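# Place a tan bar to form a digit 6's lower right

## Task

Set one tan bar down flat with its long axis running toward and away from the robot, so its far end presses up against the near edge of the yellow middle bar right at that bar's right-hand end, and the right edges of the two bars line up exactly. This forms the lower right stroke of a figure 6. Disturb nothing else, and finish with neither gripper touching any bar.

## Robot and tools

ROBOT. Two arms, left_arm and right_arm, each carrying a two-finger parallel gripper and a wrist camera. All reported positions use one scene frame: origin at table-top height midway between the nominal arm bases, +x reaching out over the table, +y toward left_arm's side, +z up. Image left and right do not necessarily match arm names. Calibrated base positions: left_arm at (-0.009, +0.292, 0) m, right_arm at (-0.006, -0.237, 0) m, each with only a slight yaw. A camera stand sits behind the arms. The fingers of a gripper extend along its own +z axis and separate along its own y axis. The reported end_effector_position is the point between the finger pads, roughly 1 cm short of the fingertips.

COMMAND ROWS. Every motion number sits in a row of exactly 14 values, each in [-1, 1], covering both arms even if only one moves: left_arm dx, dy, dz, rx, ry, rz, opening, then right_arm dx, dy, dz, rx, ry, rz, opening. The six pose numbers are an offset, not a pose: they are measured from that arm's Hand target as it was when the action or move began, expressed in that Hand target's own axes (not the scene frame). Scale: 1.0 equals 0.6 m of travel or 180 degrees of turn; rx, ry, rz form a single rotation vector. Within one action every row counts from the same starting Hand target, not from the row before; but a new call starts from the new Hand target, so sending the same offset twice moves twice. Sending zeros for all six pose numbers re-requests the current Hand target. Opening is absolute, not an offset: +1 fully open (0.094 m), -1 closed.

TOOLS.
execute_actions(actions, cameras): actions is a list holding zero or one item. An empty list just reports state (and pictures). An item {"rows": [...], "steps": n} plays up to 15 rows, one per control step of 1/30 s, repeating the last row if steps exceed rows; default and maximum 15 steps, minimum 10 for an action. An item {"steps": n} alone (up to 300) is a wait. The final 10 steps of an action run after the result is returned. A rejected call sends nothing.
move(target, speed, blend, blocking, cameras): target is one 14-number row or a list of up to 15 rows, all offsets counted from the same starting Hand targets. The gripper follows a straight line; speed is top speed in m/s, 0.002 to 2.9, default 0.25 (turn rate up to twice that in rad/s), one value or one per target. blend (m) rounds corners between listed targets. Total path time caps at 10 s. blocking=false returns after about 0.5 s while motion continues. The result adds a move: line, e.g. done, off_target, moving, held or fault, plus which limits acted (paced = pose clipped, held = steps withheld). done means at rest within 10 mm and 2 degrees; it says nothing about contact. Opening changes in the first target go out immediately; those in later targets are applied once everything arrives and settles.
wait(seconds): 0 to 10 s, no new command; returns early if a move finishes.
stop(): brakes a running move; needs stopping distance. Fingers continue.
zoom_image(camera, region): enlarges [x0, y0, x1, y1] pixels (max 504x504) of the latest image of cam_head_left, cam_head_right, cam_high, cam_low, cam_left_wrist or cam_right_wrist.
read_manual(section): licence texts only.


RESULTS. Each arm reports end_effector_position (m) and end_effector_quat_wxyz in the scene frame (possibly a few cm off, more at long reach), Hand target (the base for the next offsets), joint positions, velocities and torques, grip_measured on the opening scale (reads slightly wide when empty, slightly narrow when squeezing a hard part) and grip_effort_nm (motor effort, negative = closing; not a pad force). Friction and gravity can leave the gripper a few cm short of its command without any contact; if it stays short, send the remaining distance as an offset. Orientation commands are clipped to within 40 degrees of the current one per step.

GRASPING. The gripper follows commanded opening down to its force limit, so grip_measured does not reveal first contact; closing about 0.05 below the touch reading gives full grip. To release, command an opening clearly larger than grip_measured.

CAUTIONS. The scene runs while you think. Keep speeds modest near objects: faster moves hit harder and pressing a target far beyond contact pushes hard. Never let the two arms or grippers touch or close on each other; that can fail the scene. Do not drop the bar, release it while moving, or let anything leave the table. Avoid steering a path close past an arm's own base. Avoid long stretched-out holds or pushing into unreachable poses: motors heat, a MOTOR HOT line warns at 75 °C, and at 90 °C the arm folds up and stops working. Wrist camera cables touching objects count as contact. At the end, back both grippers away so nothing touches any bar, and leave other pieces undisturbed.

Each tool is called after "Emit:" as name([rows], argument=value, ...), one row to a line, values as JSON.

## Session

Emit:
execute_actions(actions=[], cameras=["all"])

Emit:
zoom_image(camera="cam_head_right", region=[160, 160, 400, 320])

Emit:
zoom_image(camera="cam_high", region=[230, 170, 430, 400])

Scene clock: 0.00 s of 4000.00 s.
left_arm: end_effector_position=(+0.3826, +0.3089, +0.1205) grip_measured=+1.000 grip_effort_nm=n/a end_effector_quat_wxyz=(+0.626, -0.032, +0.777, +0.059) | right_arm: end_effector_position=(+0.3943, -0.2500, +0.1263) grip_measured=+1.000 grip_effort_nm=n/a end_effector_quat_wxyz=(+0.626, +0.037, +0.776, -0.069)
Joint positions: left_arm=[-0.059 1.521 0.303 1.005 -0.169 0.015 0.094] | right_arm=[0.073 1.53 0.349 0.968 0.215 -0.016 0.094]
Joint velocities: within noise
Joint torques (N m): no reading
Heat: left arm: 31 °C; right arm: 29 °C.
Hand target: left_arm +0.3837, +0.3089, +0.1226; +0.628, -0.033, +0.776, +0.058 | right_arm +0.3954, -0.2501, +0.1298; +0.629, +0.038, +0.773, -0.069
camera_calibration:
cam_left_wrist: T_world_to_cam=[[0.14722, -0.988075, -0.0450946, 0.256434], [-0.625871, -0.0577555, -0.777785, 0.385997], [0.765906, 0.142729, -0.626911, -0.171648], [0, 0, 0, 1]] pos_world=[0.335298, 0.300169, 0.204179]
cam_right_wrist: T_world_to_cam=[[-0.154719, -0.98501, 0.076266, -0.196517], [-0.60606, 0.0336644, -0.794706, 0.388315], [0.780227, -0.169178, -0.602184, -0.18162], [0, 0, 0, 1]] pos_world=[0.346641, -0.23737, 0.214215]

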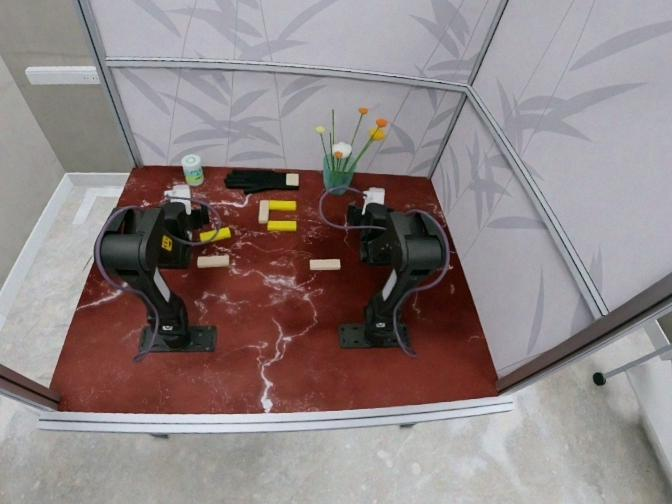

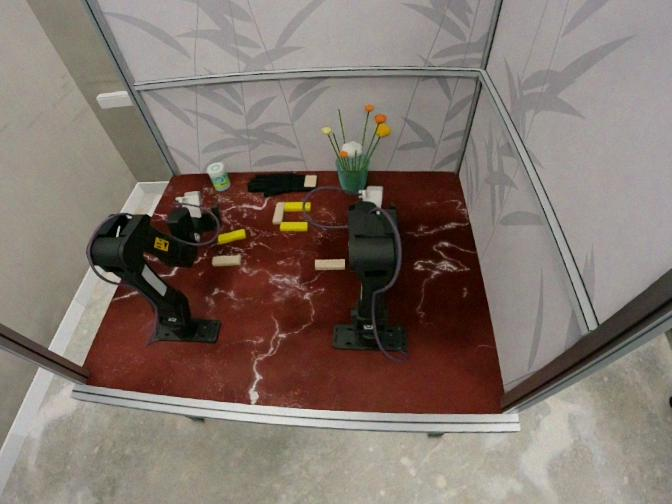

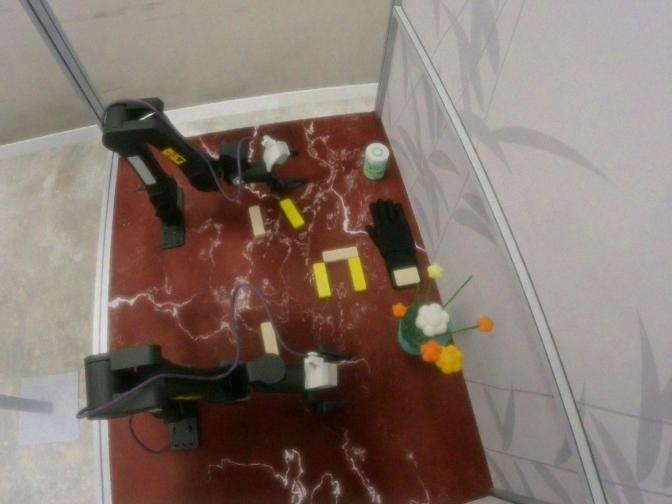

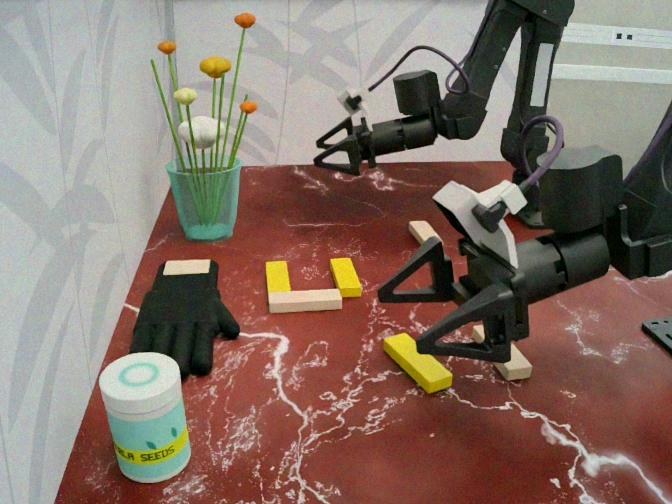

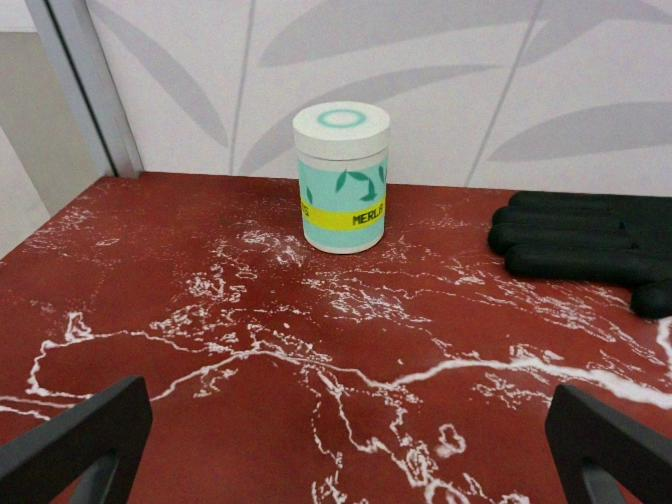

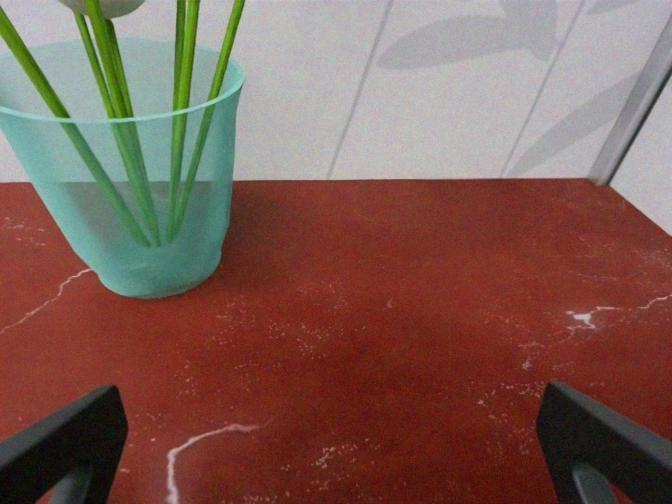

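Scaled by 2.100.

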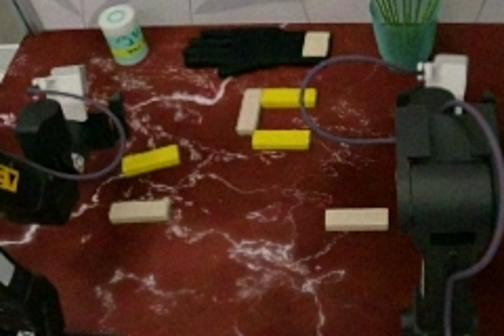

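Scaled by 2.191.

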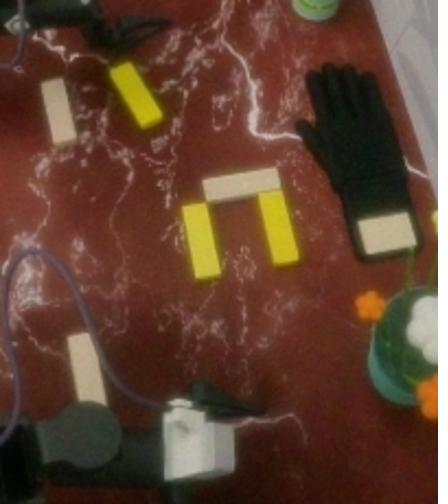

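Emit:
move([
  [0,0,0,0,0,0,1,-0.0757,0.111,-0.2485,-0.0476,0.4343,-0.0263,1],
  [0,0,0,0,0,0,1,0.03,0.1837,-0.2887,-0.3835,0.297,-0.4464,1],
], speed=0.2, blend=[0.03,0], cameras=["cam_right_wrist"])

Scene clock: 9.17 s of 4000.00 s.
left_arm: end_effector_position=(+0.3826, +0.3089, +0.1205) grip_measured=+1.000 grip_effort_nm=0.012 end_effector_quat_wxyz=(+0.626, -0.032, +0.777, +0.059) | right_arm: end_effector_position=(+0.2397, -0.1175, +0.1339) grip_measured=+1.000 grip_effort_nm=0.007 end_effector_quat_wxyz=(+0.021, +0.713, -0.701, -0.004)
Joint positions: left_arm=[-0.059 1.521 0.303 1.005 -0.169 0.015 0.094] | right_arm=[0.465 1.616 1.383 -1.381 0.007 -1.134 0.094]
Joint velocities: within noise
Joint torques (N m): left_arm=[-0.05 -5.18 5.59 1.77 -0.02 0.02] | right_arm=[0.39 -10.54 5.44 0.43 -0.02 -0.17]
Heat: left arm: 33 °C; right arm: 30 °C.
Hand target: left_arm +0.3837, +0.3089, +0.1226; +0.628, -0.033, +0.776, +0.058 | right_arm +0.2402, -0.1148, +0.1402; +0.000, +0.719, -0.695, +0.000
Off the commanded pose: left_arm 0.002 m, 0 deg | right_arm 0.007 m, 3 deg.
Kept back: nothing.
move: off_target (right_arm)
camera_calibration:
cam_right_wrist: T_world_to_cam=[[0.999285, 0.0298682, -0.0231876, -0.234534], [0.0370913, -0.893473, 0.447582, -0.133288], [-0.00734899, -0.448122, -0.893942, 0.16114], [0, 0, 0, 1]] pos_world=[0.240494, -0.0398739, 0.198268]
Images, in order (width x height): cam_right_wrist 672x504.

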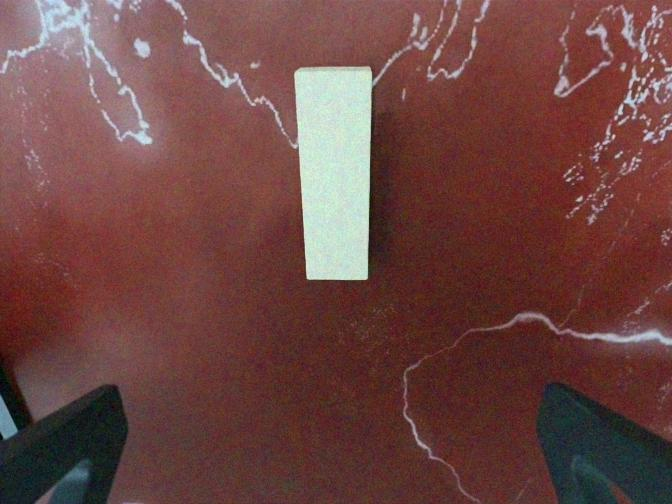

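Emit:
move(target=[0,0,0,0,0,0,1,-0.0297,0.0007,0.1637,0.0075,-0.005,-0.0072,1], speed=0.12, cameras=["cam_right_wrist"])

Scene clock: 11.60 s of 4000.00 s.
left_arm: end_effector_position=(+0.3826, +0.3089, +0.1205) grip_measured=+1.000 grip_effort_nm=0.012 end_effector_quat_wxyz=(+0.626, -0.032, +0.777, +0.059) | right_arm: end_effector_position=(+0.2392, -0.1006, +0.0472) grip_measured=+1.000 grip_effort_nm=0.007 end_effector_quat_wxyz=(-0.013, +0.728, -0.685, +0.008)
Joint positions: left_arm=[-0.059 1.521 0.303 1.005 -0.169 0.015 0.094] | right_arm=[0.52 1.63 1.048 -0.959 0.007 -1.123 0.094]
Joint velocities: within noise
Joint torques (N m): left_arm=[-0.01 -5.18 5.55 1.75 -0.02 0.01] | right_arm=[0.28 -6.34 5.37 0.53 -0.06 0.08]
Heat: left arm: 33 °C; right arm: 31 °C.
Hand target: left_arm +0.3837, +0.3089, +0.1226; +0.628, -0.033, +0.776, +0.058 | right_arm +0.2391, -0.0970, +0.0420; -0.014, +0.727, -0.687, +0.002
Off the commanded pose: left_arm 0.002 m, 0 deg | right_arm 0.006 m, 1 deg.
Kept back: nothing.
move: done
camera_calibration:
cam_right_wrist: T_world_to_cam=[[0.996376, 0.073289, 0.0431646, -0.23466], [0.0484625, -0.906225, 0.420008, -0.0820928], [0.0698988, -0.416395, -0.906493, 0.0764318], [0, 0, 0, 1]] pos_world=[0.232445, -0.0253708, 0.113894]
Images, in order (width x height): cam_right_wrist 672x504.

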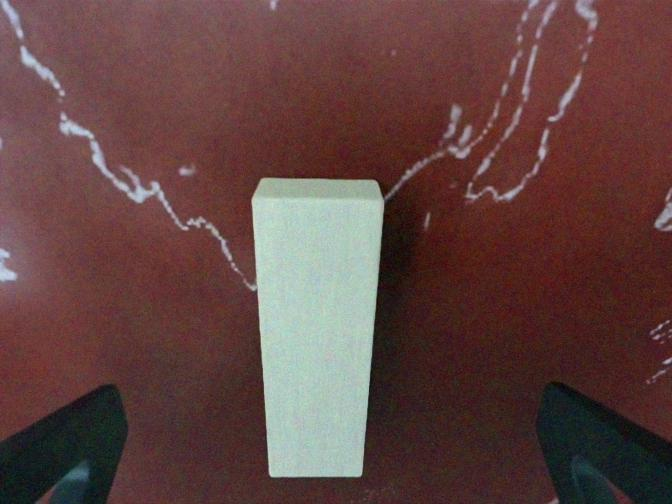

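Emit:
move(target=[0,0,0,0,0,0,1,-0.0012,0.0028,0.05,-0.0055,0.001,0.003,1], speed=0.05, cameras=["cam_right_wrist","cam_low"])

Emit:
zoom_image(camera="cam_low", region=[340, 160, 500, 290])

Scene clock: 13.40 s of 4000.00 s.
left_arm: end_effector_position=(+0.3826, +0.3089, +0.1205) grip_measured=+1.000 grip_effort_nm=0.017 end_effector_quat_wxyz=(+0.626, -0.032, +0.777, +0.059) | right_arm: end_effector_position=(+0.2394, -0.0997, +0.0179) grip_measured=+1.000 grip_effort_nm=0.012 end_effector_quat_wxyz=(-0.006, +0.725, -0.689, +0.005)
Joint positions: left_arm=[-0.059 1.521 0.303 1.005 -0.169 0.015 0.094] | right_arm=[0.522 1.691 0.99 -0.854 0.006 -1.111 0.094]
Joint velocities: within noise
Joint torques (N m): left_arm=[-0.03 -5.2 5.57 1.75 -0.01 0.02] | right_arm=[0.25 -6.48 5.19 0.56 -0.11 0.14]
Heat: left arm: 33 °C; right arm: 31 °C.
Hand target: left_arm +0.3837, +0.3089, +0.1226; +0.628, -0.033, +0.776, +0.058 | right_arm +0.2381, -0.0959, +0.0120; -0.007, +0.724, -0.690, -0.002
Off the commanded pose: left_arm 0.002 m, 0 deg | right_arm 0.007 m, 1 deg.
Kept back: nothing.
move: done
camera_calibration:
cam_right_wrist: T_world_to_cam=[[0.99749, 0.0643797, 0.0294787, -0.234569], [0.0457598, -0.903814, 0.425471, -0.0681762], [0.054035, -0.423054, -0.904492, 0.0533436], [0, 0, 0, 1]] pos_world=[0.234218, -0.0239499, 0.0841706]
Images, in order (width x height): cam_low 672x504, cam_right_wrist 672x504.

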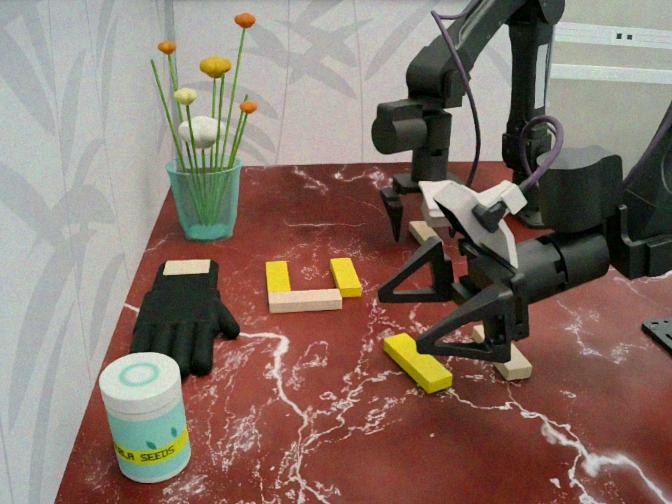

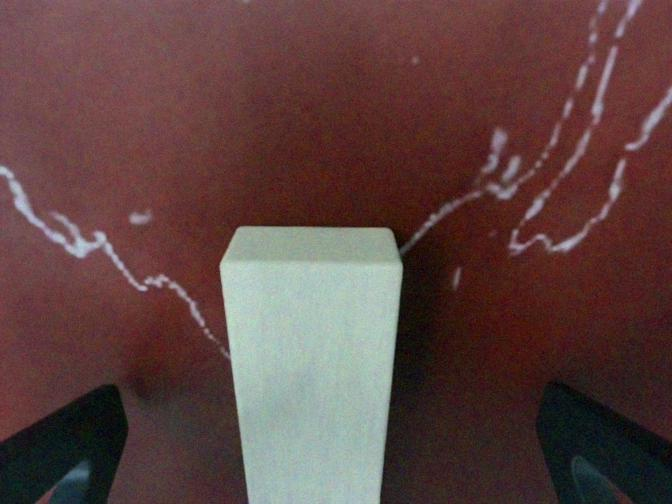

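Scaled by 3.150.

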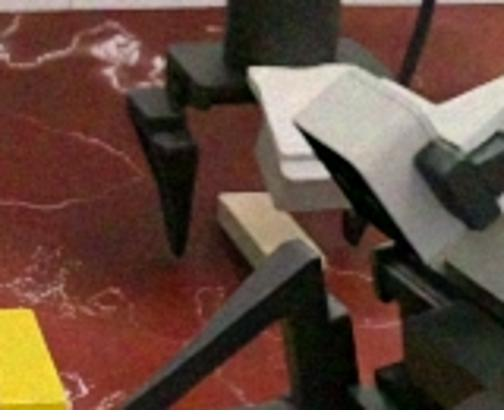

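Emit:
move(target=[0,0,0,0,0,0,1,0,0.0052,0.003,0,0,0,1], speed=0.05, cameras=["cam_right_wrist"])

Emit:
execute_actions([
  {"rows":[[0,0,0,0,0,0,1,0,0,0,0,0,0,0.8],[0,0,0,0,0,0,1,0,0,0,0,0,0,0.65],[0,0,0,0,0,0,1,0,0,0,0,0,0,0.5],[0,0,0,0,0,0,1,0,0,0,0,0,0,0.38],[0,0,0,0,0,0,1,0,0,0,0,0,0,0.26],[0,0,0,0,0,0,1,0,0,0,0,0,0,0.16],[0,0,0,0,0,0,1,0,0,0,0,0,0,0.08],[0,0,0,0,0,0,1,0,0,0,0,0,0,0.0],[0,0,0,0,0,0,1,0,0,0,0,0,0,-0.06],[0,0,0,0,0,0,1,0,0,0,0,0,0,-0.12],[0,0,0,0,0,0,1,0,0,0,0,0,0,-0.17],[0,0,0,0,0,0,1,0,0,0,0,0,0,-0.2],[0,0,0,0,0,0,1,0,0,0,0,0,0,-0.22],[0,0,0,0,0,0,1,0,0,0,0,0,0,-0.24]],"steps":15},
])

Emit:
execute_actions([
  {"rows":[[0,0,0,0,0,0,1,0,0,0,0,0,0,-0.25],[0,0,0,0,0,0,1,0,0,0,0,0,0,-0.26],[0,0,0,0,0,0,1,0,0,0,0,0,0,-0.27],[0,0,0,0,0,0,1,0,0,0,0,0,0,-0.28],[0,0,0,0,0,0,1,0,0,0,0,0,0,-0.29],[0,0,0,0,0,0,1,0,0,0,0,0,0,-0.30],[0,0,0,0,0,0,1,0,0,0,0,0,0,-0.31],[0,0,0,0,0,0,1,0,0,0,0,0,0,-0.32],[0,0,0,0,0,0,1,0,0,0,0,0,0,-0.33],[0,0,0,0,0,0,1,0,0,0,0,0,0,-0.34],[0,0,0,0,0,0,1,0,0,0,0,0,0,-0.36],[0,0,0,0,0,0,1,0,0,0,0,0,0,-0.38],[0,0,0,0,0,0,1,0,0,0,0,0,0,-0.4],[0,0,0,0,0,0,1,0,0,0,0,0,0,-0.45],[0,0,0,0,0,0,1,0,0,0,0,0,0,-0.5]],"steps":15},
])

Emit:
wait(seconds=0.7, cameras=["cam_right_wrist","cam_low"])

Scene clock: 15.70 s of 4000.00 s.
left_arm: end_effector_position=(+0.3826, +0.3089, +0.1205) grip_measured=+1.000 grip_effort_nm=0.017 end_effector_quat_wxyz=(+0.626, -0.032, +0.777, +0.059) | right_arm: end_effector_position=(+0.2362, -0.0999, +0.0146) grip_measured=+1.000 grip_effort_nm=0.017 end_effector_quat_wxyz=(-0.004, +0.725, -0.689, +0.004)
Joint positions: left_arm=[-0.059 1.521 0.303 1.005 -0.169 0.015 0.094] | right_arm=[0.527 1.691 0.975 -0.845 0.006 -1.106 0.094]
Joint velocities: within noise
Joint torques (N m): left_arm=[-0.09 -5.19 5.55 1.75 -0.01 0] | right_arm=[0.38 -6.98 4.97 0.47 -0.1 0.08]
Heat: left arm: 34 °C; right arm: 31 °C.
Hand target: left_arm +0.3837, +0.3089, +0.1226; +0.628, -0.033, +0.776, +0.058 | right_arm +0.2350, -0.0960, +0.0101; -0.007, +0.724, -0.690, -0.002
Off the commanded pose: left_arm 0.002 m, 0 deg | right_arm 0.006 m, 1 deg.
Kept back: nothing.
move: done
camera_calibration:
cam_right_wrist: T_world_to_cam=[[0.997632, 0.0641289, 0.0248387, -0.231249], [0.047411, -0.902974, 0.427073, -0.0671705], [0.0498164, -0.424884, -0.903876, 0.0512603], [0, 0, 0, 1]] pos_world=[0.231333, -0.0240438, 0.0807636]
Images, in order (width x height): cam_right_wrist 672x504.

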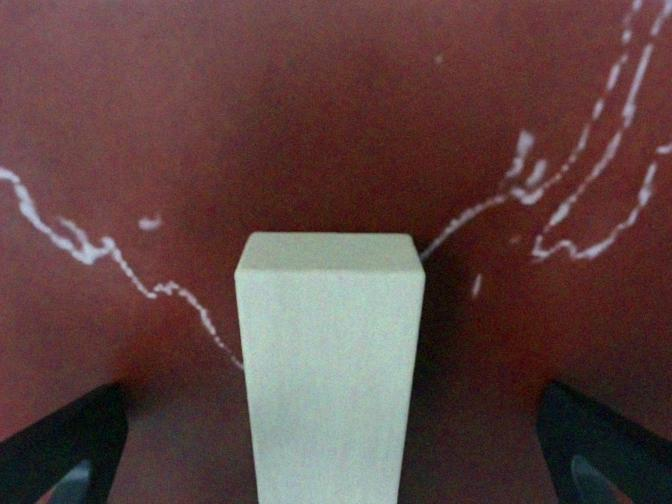

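Scene clock: 15.87 s of 4000.00 s.
left_arm: end_effector_position=(+0.3826, +0.3089, +0.1205) grip_measured=+1.000 grip_effort_nm=0.012 end_effector_quat_wxyz=(+0.626, -0.032, +0.777, +0.059) | right_arm: end_effector_position=(+0.2365, -0.0998, +0.0146) grip_measured=+0.344 grip_effort_nm=0.212 end_effector_quat_wxyz=(-0.004, +0.725, -0.689, +0.004)
Joint positions: left_arm=[-0.059 1.521 0.303 1.005 -0.169 0.015 0.094] | right_arm=[0.527 1.691 0.975 -0.844 0.006 -1.106 0.063]
Joint velocities: left_arm=[within noise] | right_arm=[-0.002 0.007 -0.007 -0.022 -0.081 0.037 -0.188]
Joint torques (N m): left_arm=[-0.05 -5.19 5.59 1.77 -0.02 0.02] | right_arm=[0.46 -6.94 5.01 0.52 -0.08 0.07]
Heat: left arm: 34 °C; right arm: 31 °C.
Hand target: left_arm +0.3837, +0.3089, +0.1226; +0.628, -0.033, +0.776, +0.058 | right_arm +0.2349, -0.0961, +0.0101; -0.006, +0.724, -0.690, -0.002
Steps of this call (1-5: this action's first 5). Readings (end_effector_position of left_arm | right_arm):
1: (+0.3826, +0.3089, +0.1205) | (+0.2363, -0.0999, +0.0146)
2: (+0.3826, +0.3089, +0.1205) | (+0.2364, -0.0998, +0.0146)
4: (+0.3826, +0.3089, +0.1205) | (+0.2365, -0.0998, +0.0146)
5: the state above

Scene clock: 16.37 s of 4000.00 s.
left_arm: end_effector_position=(+0.3826, +0.3089, +0.1205) grip_measured=+1.000 grip_effort_nm=0.012 end_effector_quat_wxyz=(+0.626, -0.032, +0.777, +0.059) | right_arm: end_effector_position=(+0.2366, -0.0996, +0.0146) grip_measured=-0.282 grip_effort_nm=-0.042 end_effector_quat_wxyz=(-0.005, +0.725, -0.689, +0.004)
Joint positions: left_arm=[-0.059 1.521 0.303 1.005 -0.169 0.015 0.094] | right_arm=[0.527 1.691 0.975 -0.843 0.006 -1.106 0.034]
Joint velocities: left_arm=[within noise] | right_arm=[0.007 0.017 -0.002 0.066 -0.022 0.022 -0.014]
Joint torques (N m): left_arm=[0.01 -5.24 5.57 1.78 0 0.01] | right_arm=[0.35 -6.94 4.92 0.51 -0.09 0.1]
Heat: left arm: 34 °C; right arm: 31 °C.
Hand target: left_arm +0.3837, +0.3089, +0.1226; +0.628, -0.033, +0.776, +0.058 | right_arm +0.2349, -0.0960, +0.0101; -0.006, +0.724, -0.690, -0.002
Off your previous action's commanded pose at its last step (step 10 of this call): left_arm 0.002 m, 0 deg | right_arm 0.006 m, 1 deg.
Steps of this call (1-10: your previous action's last 10; 11-15: this action's first 5). Readings (end_effector_position of left_arm | right_arm):
11: (+0.3826, +0.3089, +0.1205) | (+0.2366, -0.0996, +0.0146)
12: (+0.3826, +0.3089, +0.1205) | (+0.2366, -0.0996, +0.0146)
14: (+0.3826, +0.3089, +0.1205) | (+0.2366, -0.0996, +0.0146)
15: the state above

Scene clock: 17.40 s of 4000.00 s.
left_arm: end_effector_position=(+0.3826, +0.3089, +0.1205) grip_measured=+1.000 grip_effort_nm=0.017 end_effector_quat_wxyz=(+0.626, -0.032, +0.777, +0.059) | right_arm: end_effector_position=(+0.2366, -0.0996, +0.0146) grip_measured=-0.385 grip_effort_nm=-1.023 end_effector_quat_wxyz=(-0.005, +0.725, -0.689, +0.004)
Joint positions: left_arm=[-0.059 1.521 0.303 1.005 -0.169 0.015 0.094] | right_arm=[0.527 1.691 0.975 -0.843 0.006 -1.106 0.029]
Joint velocities: within noise
Joint torques (N m): left_arm=[-0.05 -5.12 5.55 1.76 -0.01 0.03] | right_arm=[0.4 -6.89 4.97 0.52 -0.08 0.09]
Heat: left arm: 34 °C; right arm: 31 °C.
Hand target: left_arm +0.3837, +0.3089, +0.1226; +0.628, -0.033, +0.776, +0.058 | right_arm +0.2350, -0.0961, +0.0101; -0.006, +0.724, -0.690, -0.002
Off the commanded pose: left_arm 0.002 m, 0 deg | right_arm 0.006 m, 1 deg.
Steps of this call (1-10: your previous action's last 10; 11-31: nothing new was sent). Readings (end_effector_position of left_arm | right_arm):
1: (+0.3826, +0.3089, +0.1205) | (+0.2366, -0.0996, +0.0146)
2: (+0.3826, +0.3089, +0.1205) | (+0.2366, -0.0996, +0.0146)
4: (+0.3826, +0.3089, +0.1205) | (+0.2366, -0.0996, +0.0146)
8: (+0.3826, +0.3089, +0.1205) | (+0.2366, -0.0996, +0.0146)
31: the state above
camera_calibration:
cam_right_wrist: T_world_to_cam=[[0.997646, 0.0632752, 0.0264275, -0.231814], [0.046023, -0.903555, 0.425994, -0.066662], [0.0508335, -0.423775, -0.90434, 0.0512464], [0, 0, 0, 1]] pos_world=[0.231731, -0.0238477, 0.080868]
Images, in order (width x height): cam_low 672x504, cam_right_wrist 672x504.

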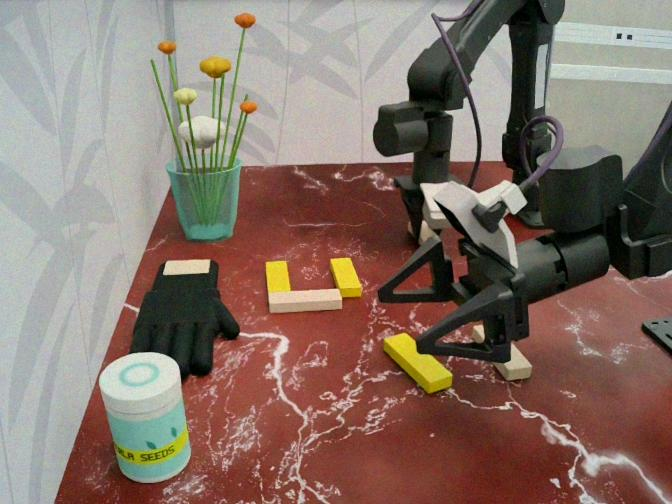

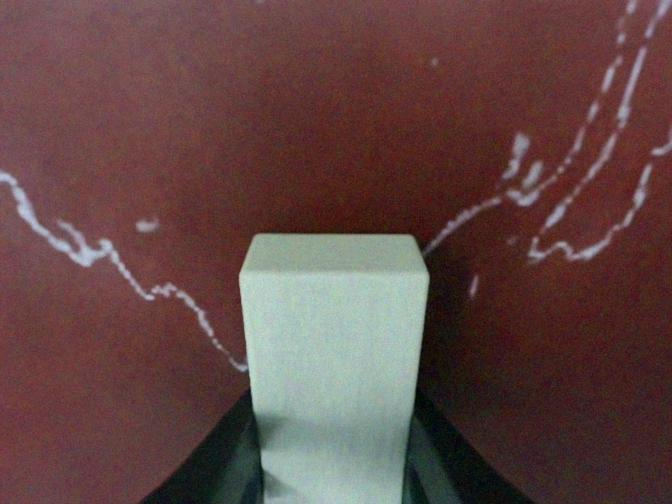

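Emit:
move([
  [0,0,0,0,0,0,1,0,0,-0.1417,0,0,0,-0.5],
  [0,0,0,0,0,0,1,-0.1503,-0.1358,-0.1417,0,0,0.513,-0.5],
], speed=0.12, blend=[0.02,0], cameras=["cam_right_wrist"])

Scene clock: 26.70 s of 4000.00 s.
left_arm: end_effector_position=(+0.3826, +0.3089, +0.1205) grip_measured=+1.000 grip_effort_nm=0.012 end_effector_quat_wxyz=(+0.626, -0.032, +0.777, +0.059) | right_arm: end_effector_position=(+0.3129, -0.0058, +0.1001) grip_measured=-0.386 grip_effort_nm=-1.009 end_effector_quat_wxyz=(+0.013, -0.007, +1.000, +0.011)
Joint positions: left_arm=[-0.059 1.521 0.303 1.005 -0.169 0.015 0.094] | right_arm=[0.635 2.015 1.749 -1.27 -0.002 0.61 0.029]
Joint velocities: within noise
Joint torques (N m): left_arm=[-0.05 -5.16 5.6 1.76 0 0.01] | right_arm=[0.31 -9.7 8.54 0.08 -0.01 0.11]
Heat: left arm: 35 °C; right arm: 32 °C.
Hand target: left_arm +0.3837, +0.3089, +0.1226; +0.628, -0.033, +0.776, +0.058 | right_arm +0.3116, -0.0033, +0.0967; +0.003, -0.003, +1.000, +0.006
Off the commanded pose: left_arm 0.002 m, 0 deg | right_arm 0.004 m, 1 deg.
Kept back: nothing.
move: done
camera_calibration:
cam_right_wrist: T_world_to_cam=[[0.0270219, -0.999601, -0.00817664, -0.0150458], [-0.915353, -0.0280301, 0.401675, 0.286515], [-0.401744, -0.0033695, -0.915746, 0.309647], [0, 0, 0, 1]] pos_world=[0.387068, -0.00596536, 0.168349]
Images, in order (width x height): cam_right_wrist 672x504.

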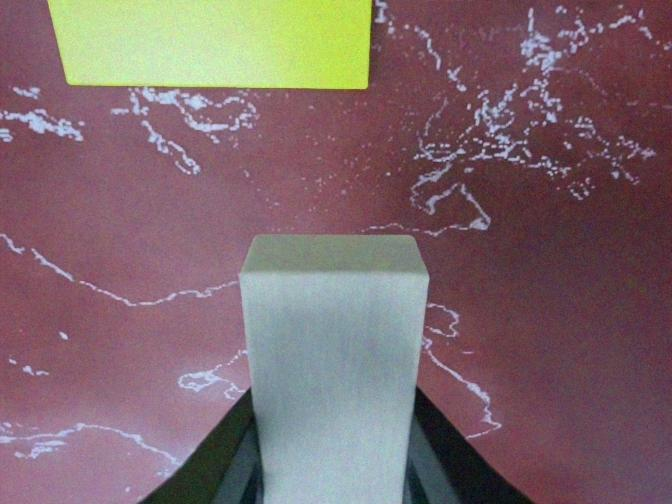

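Emit:
move(target=[0,0,0,0,0,0,1,-0.0158,0.0101,0.11,0.0075,0.001,0.0033,-0.5], speed=0.08, cameras=["cam_right_wrist"])

Scene clock: 29.10 s of 4000.00 s.
left_arm: end_effector_position=(+0.3826, +0.3089, +0.1205) grip_measured=+1.000 grip_effort_nm=0.012 end_effector_quat_wxyz=(+0.626, -0.032, +0.777, +0.059) | right_arm: end_effector_position=(+0.3195, +0.0024, +0.0405) grip_measured=-0.386 grip_effort_nm=-1.009 end_effector_quat_wxyz=(+0.000, -0.001, +1.000, +0.001)
Joint positions: left_arm=[-0.059 1.521 0.303 1.005 -0.169 0.015 0.094] | right_arm=[0.642 2.119 1.667 -1.119 -0.002 0.63 0.029]
Joint velocities: within noise
Joint torques (N m): left_arm=[-0.01 -5.26 5.6 1.75 -0.03 0.02] | right_arm=[0.43 -10.92 5.68 0.48 0.14 0.08]
Heat: left arm: 35 °C; right arm: 33 °C.
Hand target: left_arm +0.3837, +0.3089, +0.1226; +0.628, -0.033, +0.776, +0.058 | right_arm +0.3214, +0.0037, +0.0309; +0.001, +0.002, +1.000, -0.005
Off the commanded pose: left_arm 0.002 m, 0 deg | right_arm 0.010 m, 1 deg.
Kept back: nothing.
move: done
camera_calibration:
cam_right_wrist: T_world_to_cam=[[0.0145098, -0.999828, 0.0115351, -0.00431533], [-0.904292, -0.00819889, 0.426836, 0.312187], [-0.426668, -0.0166243, -0.904256, 0.265261], [0, 0, 0, 1]] pos_world=[0.39555, 0.0026548, 0.106661]
Images, in order (width x height): cam_right_wrist 672x504.

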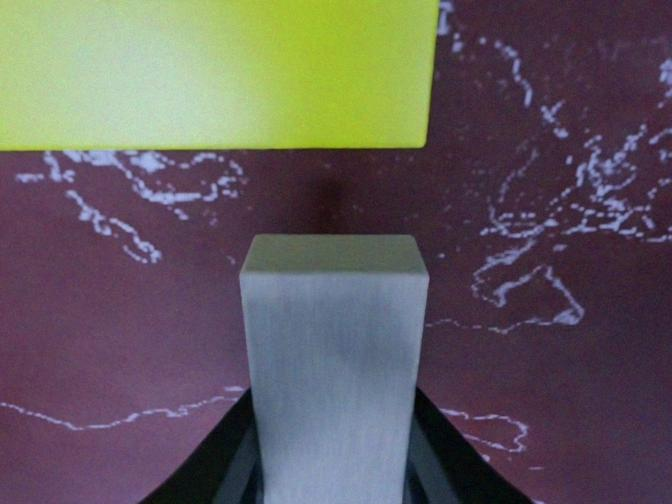

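Emit:
move(target=[0,0,0,0,0,0,1,-0.0155,-0.0062,0.03,0.0,0.0,-0.0017,-0.5], speed=0.04, cameras=["cam_right_wrist","cam_low"])

Emit:
zoom_image(camera="cam_low", region=[290, 210, 440, 310])

Scene clock: 30.73 s of 4000.00 s.
left_arm: end_effector_position=(+0.3826, +0.3089, +0.1205) grip_measured=+1.000 grip_effort_nm=0.012 end_effector_quat_wxyz=(+0.626, -0.032, +0.777, +0.059) | right_arm: end_effector_position=(+0.3275, +0.0021, +0.0242) grip_measured=-0.386 grip_effort_nm=-1.018 end_effector_quat_wxyz=(+0.002, +0.002, +1.000, +0.002)
Joint positions: left_arm=[-0.059 1.521 0.303 1.005 -0.169 0.015 0.094] | right_arm=[0.631 2.154 1.657 -1.068 -0.001 0.624 0.029]
Joint velocities: within noise
Joint torques (N m): left_arm=[-0.06 -5.22 5.61 1.77 -0.01 0.01] | right_arm=[-0.54 -10.78 5.67 0.51 0.13 -0.08]
Heat: left arm: 35 °C; right arm: 33 °C.
Hand target: left_arm +0.3837, +0.3089, +0.1226; +0.628, -0.033, +0.776, +0.058 | right_arm +0.3308, -0.0002, +0.0130; +0.001, -0.001, +1.000, -0.006
Off the commanded pose: left_arm 0.002 m, 0 deg | right_arm 0.012 m, 1 deg.
Kept back: nothing.
move: off_target (right_arm)
camera_calibration:
cam_right_wrist: T_world_to_cam=[[0.00872091, -0.999916, 0.00959112, -0.00265836], [-0.906091, -0.00384459, 0.423065, 0.327104], [-0.422993, -0.0123799, -0.906048, 0.252785], [0, 0, 0, 1]] pos_world=[0.403336, 0.00172891, 0.090675]
Images, in order (width x height): cam_low 672x504, cam_right_wrist 672x504.

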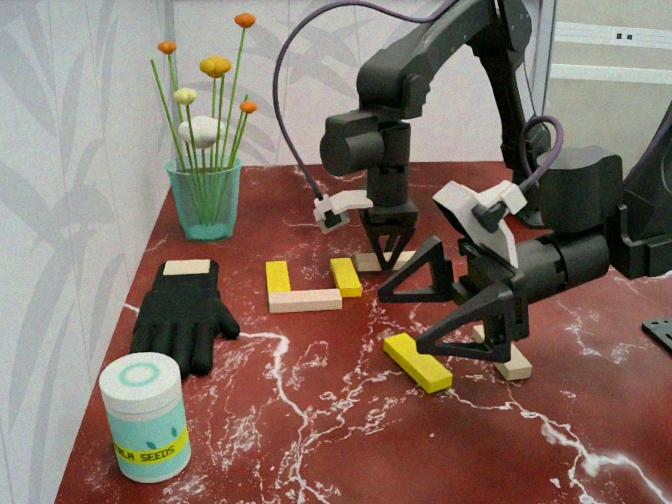

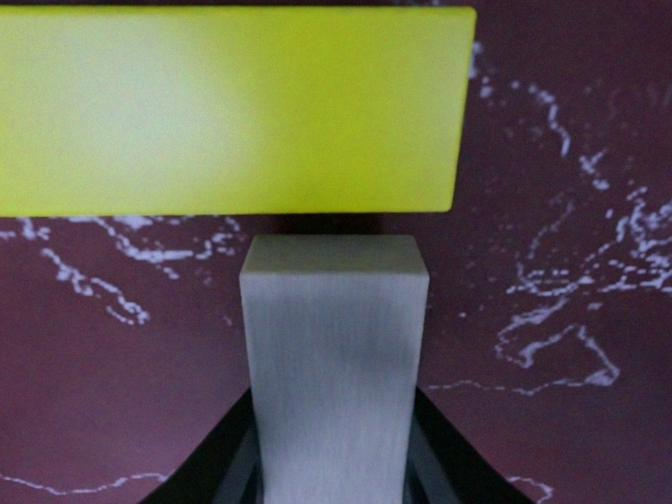

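Scaled by 3.360.

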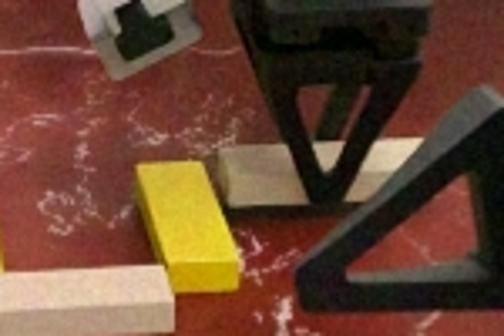

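Emit:
move(target=[0,0,0,0,0,0,1,0,-0.0092,0.01,0.0,0.0,-0.0045,-0.5], speed=0.04, cameras=["cam_right_wrist"])

Scene clock: 32.07 s of 4000.00 s.
left_arm: end_effector_position=(+0.3826, +0.3089, +0.1205) grip_measured=+1.000 grip_effort_nm=0.012 end_effector_quat_wxyz=(+0.626, -0.032, +0.777, +0.059) | right_arm: end_effector_position=(+0.3273, -0.0035, +0.0166) grip_measured=-0.386 grip_effort_nm=-1.018 end_effector_quat_wxyz=(+0.000, -0.004, +1.000, +0.000)
Joint positions: left_arm=[-0.059 1.521 0.303 1.005 -0.169 0.015 0.094] | right_arm=[0.62 2.154 1.625 -1.042 -0.001 0.6 0.029]
Joint velocities: within noise
Joint torques (N m): left_arm=[-0.05 -5.2 5.6 1.75 -0.02 0] | right_arm=[-0.47 -11.11 5.49 0.49 0.17 -0.09]
Heat: left arm: 35 °C; right arm: 34 °C.
Hand target: left_arm +0.3837, +0.3089, +0.1226; +0.628, -0.033, +0.776, +0.058 | right_arm +0.3307, -0.0059, +0.0070; +0.001, -0.008, +1.000, -0.006
Off the commanded pose: left_arm 0.002 m, 0 deg | right_arm 0.010 m, 1 deg.
Kept back: nothing.
move: done
camera_calibration:
cam_right_wrist: T_world_to_cam=[[0.0216996, -0.999685, 0.0125873, -0.0125106], [-0.904122, -0.0142483, 0.427037, 0.329299], [-0.426724, -0.020647, -0.904146, 0.246892], [0, 0, 0, 1]] pos_world=[0.403352, -0.00271716, 0.0827607]
Images, in order (width x height): cam_right_wrist 672x504.

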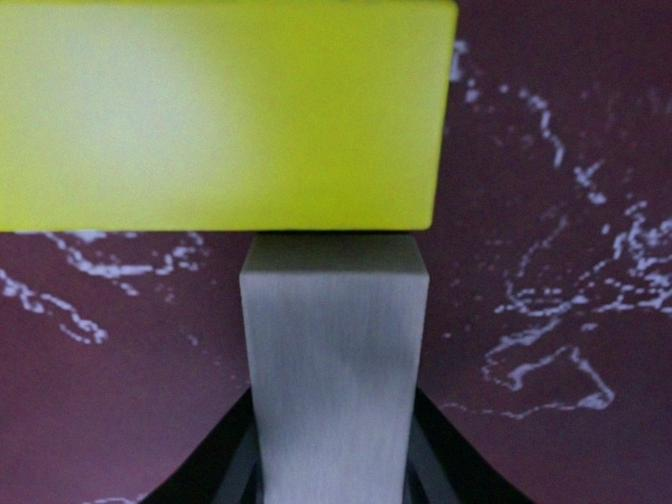

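Emit:
move(target=[0,0,0,0,0,0,1,-0.01,0.0005,0.003,0.0,0.0,-0.0005,-0.5], speed=0.03, cameras=["cam_right_wrist","cam_low"])

Emit:
zoom_image(camera="cam_low", region=[290, 210, 440, 310])

Scene clock: 33.33 s of 4000.00 s.
left_arm: end_effector_position=(+0.3826, +0.3089, +0.1205) grip_measured=+1.000 grip_effort_nm=0.012 end_effector_quat_wxyz=(+0.626, -0.032, +0.777, +0.059) | right_arm: end_effector_position=(+0.3289, -0.0040, +0.0161) grip_measured=-0.386 grip_effort_nm=-1.018 end_effector_quat_wxyz=(+0.001, -0.008, +1.000, +0.001)
Joint positions: left_arm=[-0.059 1.521 0.303 1.005 -0.169 0.015 0.094] | right_arm=[0.617 2.156 1.627 -1.039 -0.001 0.59 0.029]
Joint velocities: within noise
Joint torques (N m): left_arm=[-0.02 -5.23 5.56 1.78 0 0.01] | right_arm=[-0.9 -9.63 7.72 0.47 0.16 -0.15]
Heat: left arm: 35 °C; right arm: 34 °C.
Hand target: left_arm +0.3837, +0.3089, +0.1226; +0.628, -0.033, +0.776, +0.058 | right_arm +0.3368, -0.0054, +0.0052; +0.001, -0.008, +1.000, -0.005
Off the commanded pose: left_arm 0.002 m, 0 deg | right_arm 0.013 m, 1 deg.
Kept back: nothing.
move: off_target (right_arm)
camera_calibration:
cam_right_wrist: T_world_to_cam=[[0.028622, -0.999526, 0.0113709, -0.0152171], [-0.904849, -0.0210736, 0.42521, 0.331155], [-0.424769, -0.0224593, -0.905023, 0.246408], [0, 0, 0, 1]] pos_world=[0.404747, -0.00269707, 0.0823674]
Images, in order (width x height): cam_low 672x504, cam_right_wrist 672x504.

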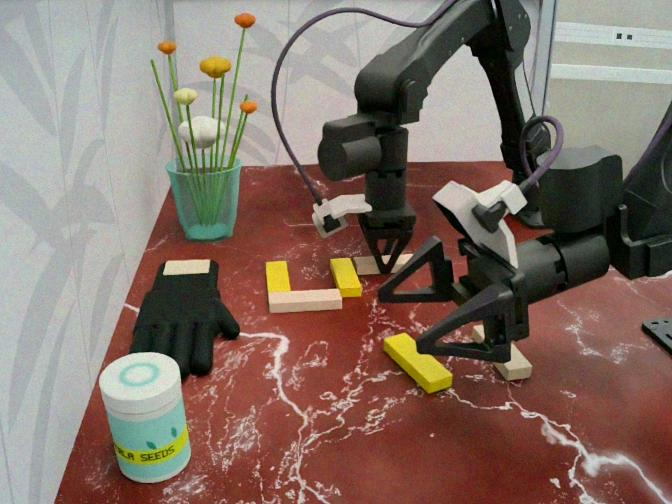

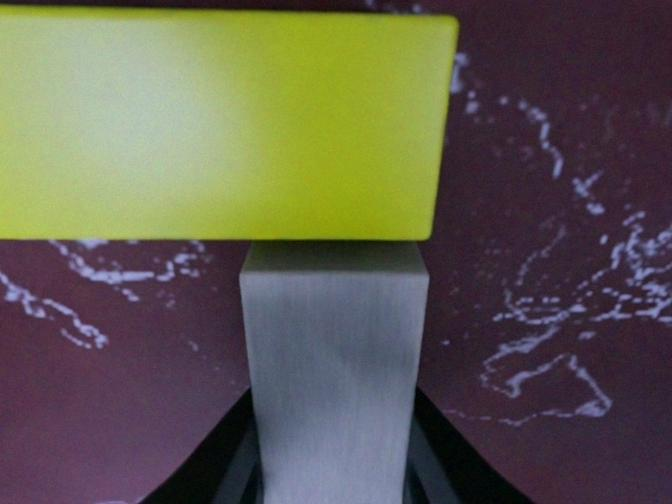

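Scaled by 3.360.

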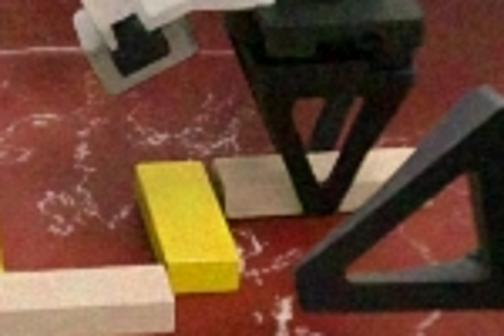

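Emit:
move(target=[0,0,0,0,0,0,1,-0.005,0,-0.006,0.0,0.0,0,-0.5], speed=0.03, cameras=["cam_right_wrist"])

Scene clock: 34.40 s of 4000.00 s.
left_arm: end_effector_position=(+0.3826, +0.3089, +0.1205) grip_measured=+1.000 grip_effort_nm=0.017 end_effector_quat_wxyz=(+0.626, -0.032, +0.777, +0.059) | right_arm: end_effector_position=(+0.3339, -0.0033, +0.0164) grip_measured=-0.386 grip_effort_nm=-1.009 end_effector_quat_wxyz=(+0.003, -0.008, +1.000, +0.003)
Joint positions: left_arm=[-0.059 1.521 0.303 1.005 -0.169 0.015 0.094] | right_arm=[0.611 2.169 1.648 -1.043 -0.001 0.584 0.029]
Joint velocities: within noise
Joint torques (N m): left_arm=[-0.02 -5.14 5.55 1.75 -0.02 0.01] | right_arm=[-0.83 -10.26 7.87 0.28 0.12 -0.09]
Heat: left arm: 35 °C; right arm: 34 °C.
Hand target: left_arm +0.3837, +0.3089, +0.1226; +0.628, -0.033, +0.776, +0.058 | right_arm +0.3397, -0.0054, +0.0088; +0.001, -0.008, +1.000, -0.005
Off the commanded pose: left_arm 0.002 m, 0 deg | right_arm 0.010 m, 1 deg.
Kept back: nothing.
move: done
camera_calibration:
cam_right_wrist: T_world_to_cam=[[0.0281793, -0.999568, 0.00834668, -0.014541], [-0.906499, -0.0220348, 0.421632, 0.336163], [-0.421266, -0.0194476, -0.906729, 0.24781], [0, 0, 0, 1]] pos_world=[0.409535, -0.0023081, 0.0830801]
Images, in order (width x height): cam_right_wrist 672x504.

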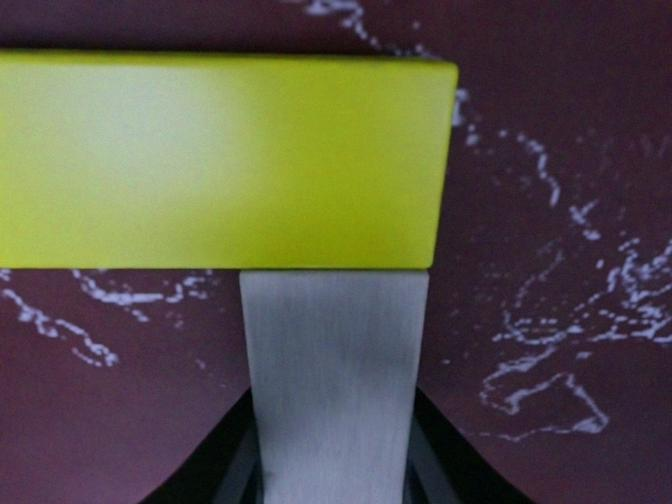

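Emit:
zoom_image(camera="cam_right_wrist", region=[220, 220, 460, 340])

Scaled by 2.100.

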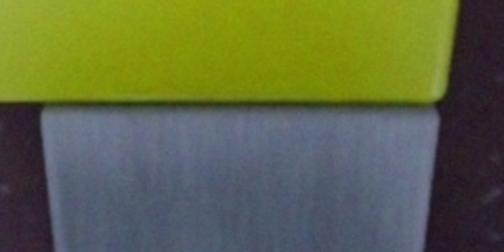

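Emit:
move(target=[0,0,0,0,0,0,1,-0.002,-0.003,0,0.0,0.0,0,-0.5], speed=0.02, cameras=["cam_right_wrist"])

Emit:
zoom_image(camera="cam_right_wrist", region=[220, 220, 460, 340])

Scene clock: 35.63 s of 4000.00 s.
left_arm: end_effector_position=(+0.3826, +0.3089, +0.1205) grip_measured=+1.000 grip_effort_nm=0.017 end_effector_quat_wxyz=(+0.626, -0.032, +0.777, +0.059) | right_arm: end_effector_position=(+0.3349, -0.0047, +0.0164) grip_measured=-0.386 grip_effort_nm=-1.009 end_effector_quat_wxyz=(+0.003, -0.007, +1.000, +0.002)
Joint positions: left_arm=[-0.059 1.521 0.303 1.005 -0.169 0.015 0.094] | right_arm=[0.607 2.169 1.648 -1.043 -0.001 0.581 0.029]
Joint velocities: within noise
Joint torques (N m): left_arm=[0.05 -5.23 5.61 1.75 -0.01 0.01] | right_arm=[-0.9 -10.37 7.92 0.3 0.15 -0.17]
Heat: left arm: 35 °C; right arm: 34 °C.
Hand target: left_arm +0.3837, +0.3089, +0.1226; +0.628, -0.033, +0.776, +0.058 | right_arm +0.3410, -0.0072, +0.0089; +0.001, -0.008, +1.000, -0.005
Off the commanded pose: left_arm 0.002 m, 0 deg | right_arm 0.010 m, 1 deg.
Kept back: nothing.
move: done
camera_calibration:
cam_right_wrist: T_world_to_cam=[[0.0274188, -0.999589, 0.00837951, -0.0156617], [-0.90652, -0.0213315, 0.421624, 0.337051], [-0.421272, -0.0191566, -0.906732, 0.248207], [0, 0, 0, 1]] pos_world=[0.410535, -0.00371061, 0.0830801]
Images, in order (width x height): cam_right_wrist 672x504.

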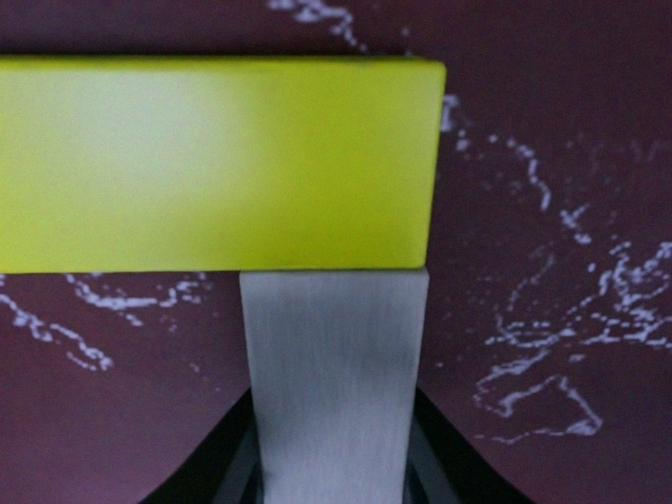

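Scaled by 2.100.

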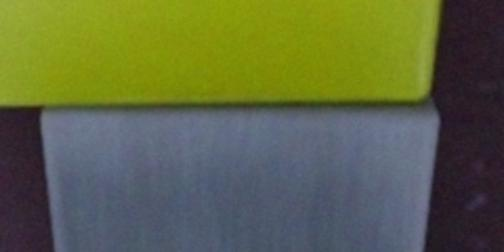

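Emit:
move(target=[0,0,0,0,0,0,1,0.003,0,-0.005,0,0,0,-0.5], speed=0.02, cameras=["cam_right_wrist"])

Emit:
execute_actions([
  {"rows":[[0,0,0,0,0,0,1,0,0,0,0,0,0,-0.42],[0,0,0,0,0,0,1,0,0,0,0,0,0,-0.40],[0,0,0,0,0,0,1,0,0,0,0,0,0,-0.38],[0,0,0,0,0,0,1,0,0,0,0,0,0,-0.37],[0,0,0,0,0,0,1,0,0,0,0,0,0,-0.36],[0,0,0,0,0,0,1,0,0,0,0,0,0,-0.35],[0,0,0,0,0,0,1,0,0,0,0,0,0,-0.33],[0,0,0,0,0,0,1,0,0,0,0,0,0,-0.31],[0,0,0,0,0,0,1,0,0,0,0,0,0,-0.28],[0,0,0,0,0,0,1,0,0,0,0,0,0,-0.25],[0,0,0,0,0,0,1,0,0,0,0,0,0,-0.2],[0,0,0,0,0,0,1,0,0,0,0,0,0,-0.15],[0,0,0,0,0,0,1,0,0,0,0,0,0,-0.1],[0,0,0,0,0,0,1,0,0,0,0,0,0,-0.05],[0,0,0,0,0,0,1,0,0,0,0,0,0,0.0]],"steps":15},
])

Emit:
wait(seconds=0.8, cameras=["cam_right_wrist","cam_low"])

Scene clock: 37.10 s of 4000.00 s.
left_arm: end_effector_position=(+0.3826, +0.3089, +0.1205) grip_measured=+1.000 grip_effort_nm=0.012 end_effector_quat_wxyz=(+0.626, -0.032, +0.777, +0.059) | right_arm: end_effector_position=(+0.3349, -0.0047, +0.0164) grip_measured=-0.386 grip_effort_nm=-1.013 end_effector_quat_wxyz=(+0.003, -0.007, +1.000, +0.002)
Joint positions: left_arm=[-0.059 1.521 0.303 1.005 -0.169 0.015 0.094] | right_arm=[0.607 2.169 1.648 -1.043 -0.001 0.581 0.029]
Joint velocities: within noise
Joint torques (N m): left_arm=[-0.03 -5.23 5.57 1.75 0 0.01] | right_arm=[-0.8 -11.08 7.75 0.23 0.17 -0.1]
Heat: left arm: 35 °C; right arm: 34 °C.
Hand target: left_arm +0.3837, +0.3089, +0.1226; +0.628, -0.033, +0.776, +0.058 | right_arm +0.3392, -0.0071, +0.0119; +0.001, -0.008, +1.000, -0.005
Off the commanded pose: left_arm 0.002 m, 0 deg | right_arm 0.007 m, 1 deg.
Kept back: nothing.
move: done
camera_calibration:
cam_right_wrist: T_world_to_cam=[[0.0274188, -0.999589, 0.00837951, -0.0156617], [-0.90652, -0.0213315, 0.421624, 0.337051], [-0.421272, -0.0191566, -0.906732, 0.248207], [0, 0, 0, 1]] pos_world=[0.410535, -0.00371061, 0.0830801]
Images, in order (width x height): cam_right_wrist 672x504.

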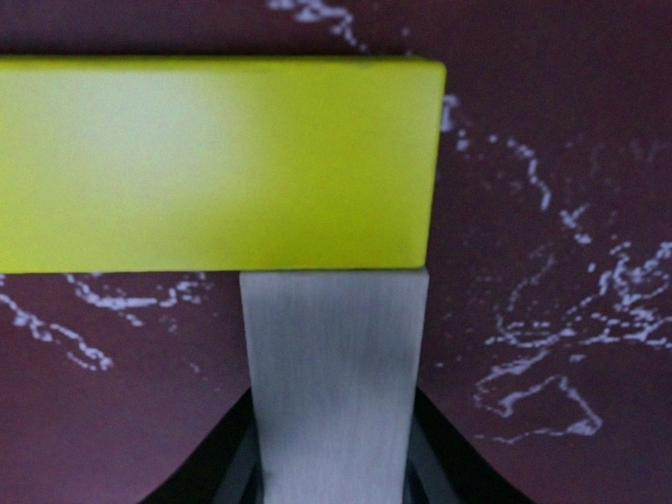

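Scene clock: 37.27 s of 4000.00 s.
left_arm: end_effector_position=(+0.3826, +0.3089, +0.1205) grip_measured=+1.000 grip_effort_nm=0.017 end_effector_quat_wxyz=(+0.626, -0.032, +0.777, +0.059) | right_arm: end_effector_position=(+0.3349, -0.0047, +0.0164) grip_measured=-0.360 grip_effort_nm=-0.295 end_effector_quat_wxyz=(+0.003, -0.007, +1.000, +0.002)
Joint positions: left_arm=[-0.059 1.521 0.303 1.005 -0.169 0.015 0.094] | right_arm=[0.607 2.169 1.648 -1.043 -0.001 0.581 0.03]
Joint velocities: left_arm=[within noise] | right_arm=[-0.007 -0.017 -0.002 0.051 -0.007 -0.022 0.011]
Joint torques (N m): left_arm=[-0.05 -5.2 5.52 1.77 -0.02 0] | right_arm=[-0.64 -11.04 7.71 0.22 0.16 -0.11]
Heat: left arm: 35 °C; right arm: 34 °C.
Hand target: left_arm +0.3837, +0.3089, +0.1226; +0.628, -0.033, +0.776, +0.058 | right_arm +0.3392, -0.0071, +0.0119; +0.001, -0.008, +1.000, -0.005
Steps of this call (1-5: this action's first 5). Readings (end_effector_position of left_arm | right_arm):
1: (+0.3826, +0.3089, +0.1205) | (+0.3349, -0.0047, +0.0164)
2: (+0.3826, +0.3089, +0.1205) | (+0.3349, -0.0047, +0.0164)
4: (+0.3826, +0.3089, +0.1205) | (+0.3349, -0.0047, +0.0164)
5: the state above

Scene clock: 38.40 s of 4000.00 s.
left_arm: end_effector_position=(+0.3826, +0.3089, +0.1205) grip_measured=+1.000 grip_effort_nm=0.017 end_effector_quat_wxyz=(+0.626, -0.032, +0.777, +0.059) | right_arm: end_effector_position=(+0.3349, -0.0048, +0.0164) grip_measured=-0.001 grip_effort_nm=0.090 end_effector_quat_wxyz=(+0.003, -0.007, +1.000, +0.002)
Joint positions: left_arm=[-0.059 1.521 0.303 1.005 -0.169 0.015 0.094] | right_arm=[0.607 2.169 1.648 -1.043 -0.001 0.581 0.047]
Joint velocities: within noise
Joint torques (N m): left_arm=[-0.05 -5.15 5.63 1.75 -0.01 0] | right_arm=[-0.62 -11.1 7.75 0.23 0.15 -0.1]
Heat: left arm: 35 °C; right arm: 34 °C.
Hand target: left_arm +0.3837, +0.3089, +0.1226; +0.628, -0.033, +0.776, +0.058 | right_arm +0.3392, -0.0071, +0.0119; +0.001, -0.008, +1.000, -0.005
Off the commanded pose: left_arm 0.002 m, 0 deg | right_arm 0.007 m, 1 deg.
Steps of this call (1-10: your previous action's last 10; 11-34: nothing new was sent). Readings (end_effector_position of left_arm | right_arm):
1: (+0.3826, +0.3089, +0.1205) | (+0.3349, -0.0047, +0.0164)
2: (+0.3826, +0.3089, +0.1205) | (+0.3349, -0.0047, +0.0164)
4: (+0.3826, +0.3089, +0.1205) | (+0.3349, -0.0048, +0.0164)
8: (+0.3826, +0.3089, +0.1205) | (+0.3349, -0.0048, +0.0164)
34: the state above
camera_calibration:
cam_right_wrist: T_world_to_cam=[[0.0273665, -0.999587, 0.00874251, -0.0157693], [-0.906616, -0.0211353, 0.421427, 0.337104], [-0.421068, -0.0194591, -0.90682, 0.248128], [0, 0, 0, 1]] pos_world=[0.410534, -0.00380968, 0.083081]
Images, in order (width x height): cam_low 672x504, cam_right_wrist 672x504.

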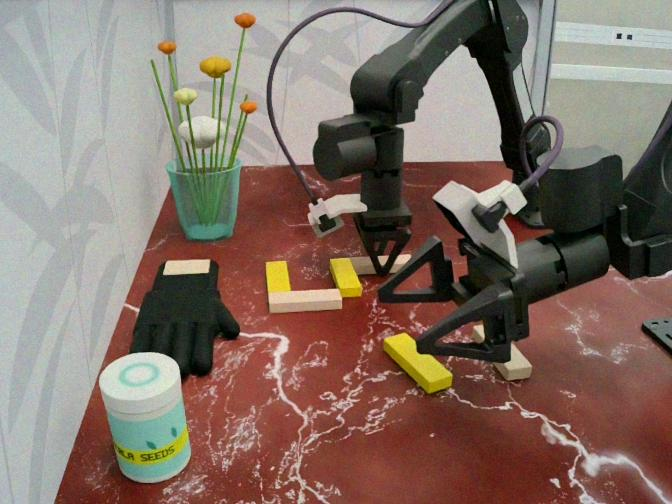

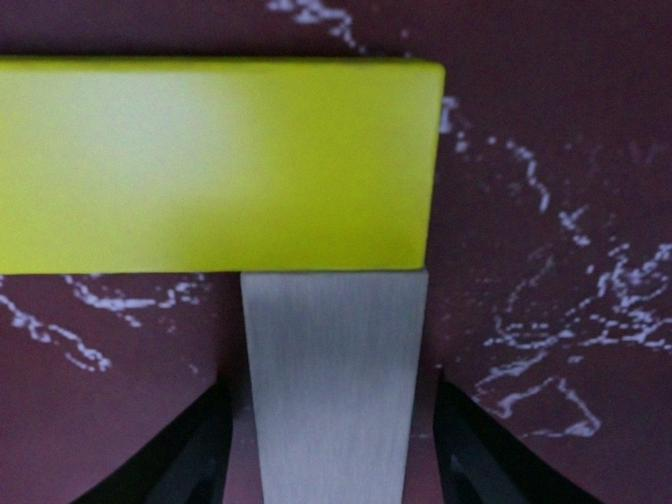

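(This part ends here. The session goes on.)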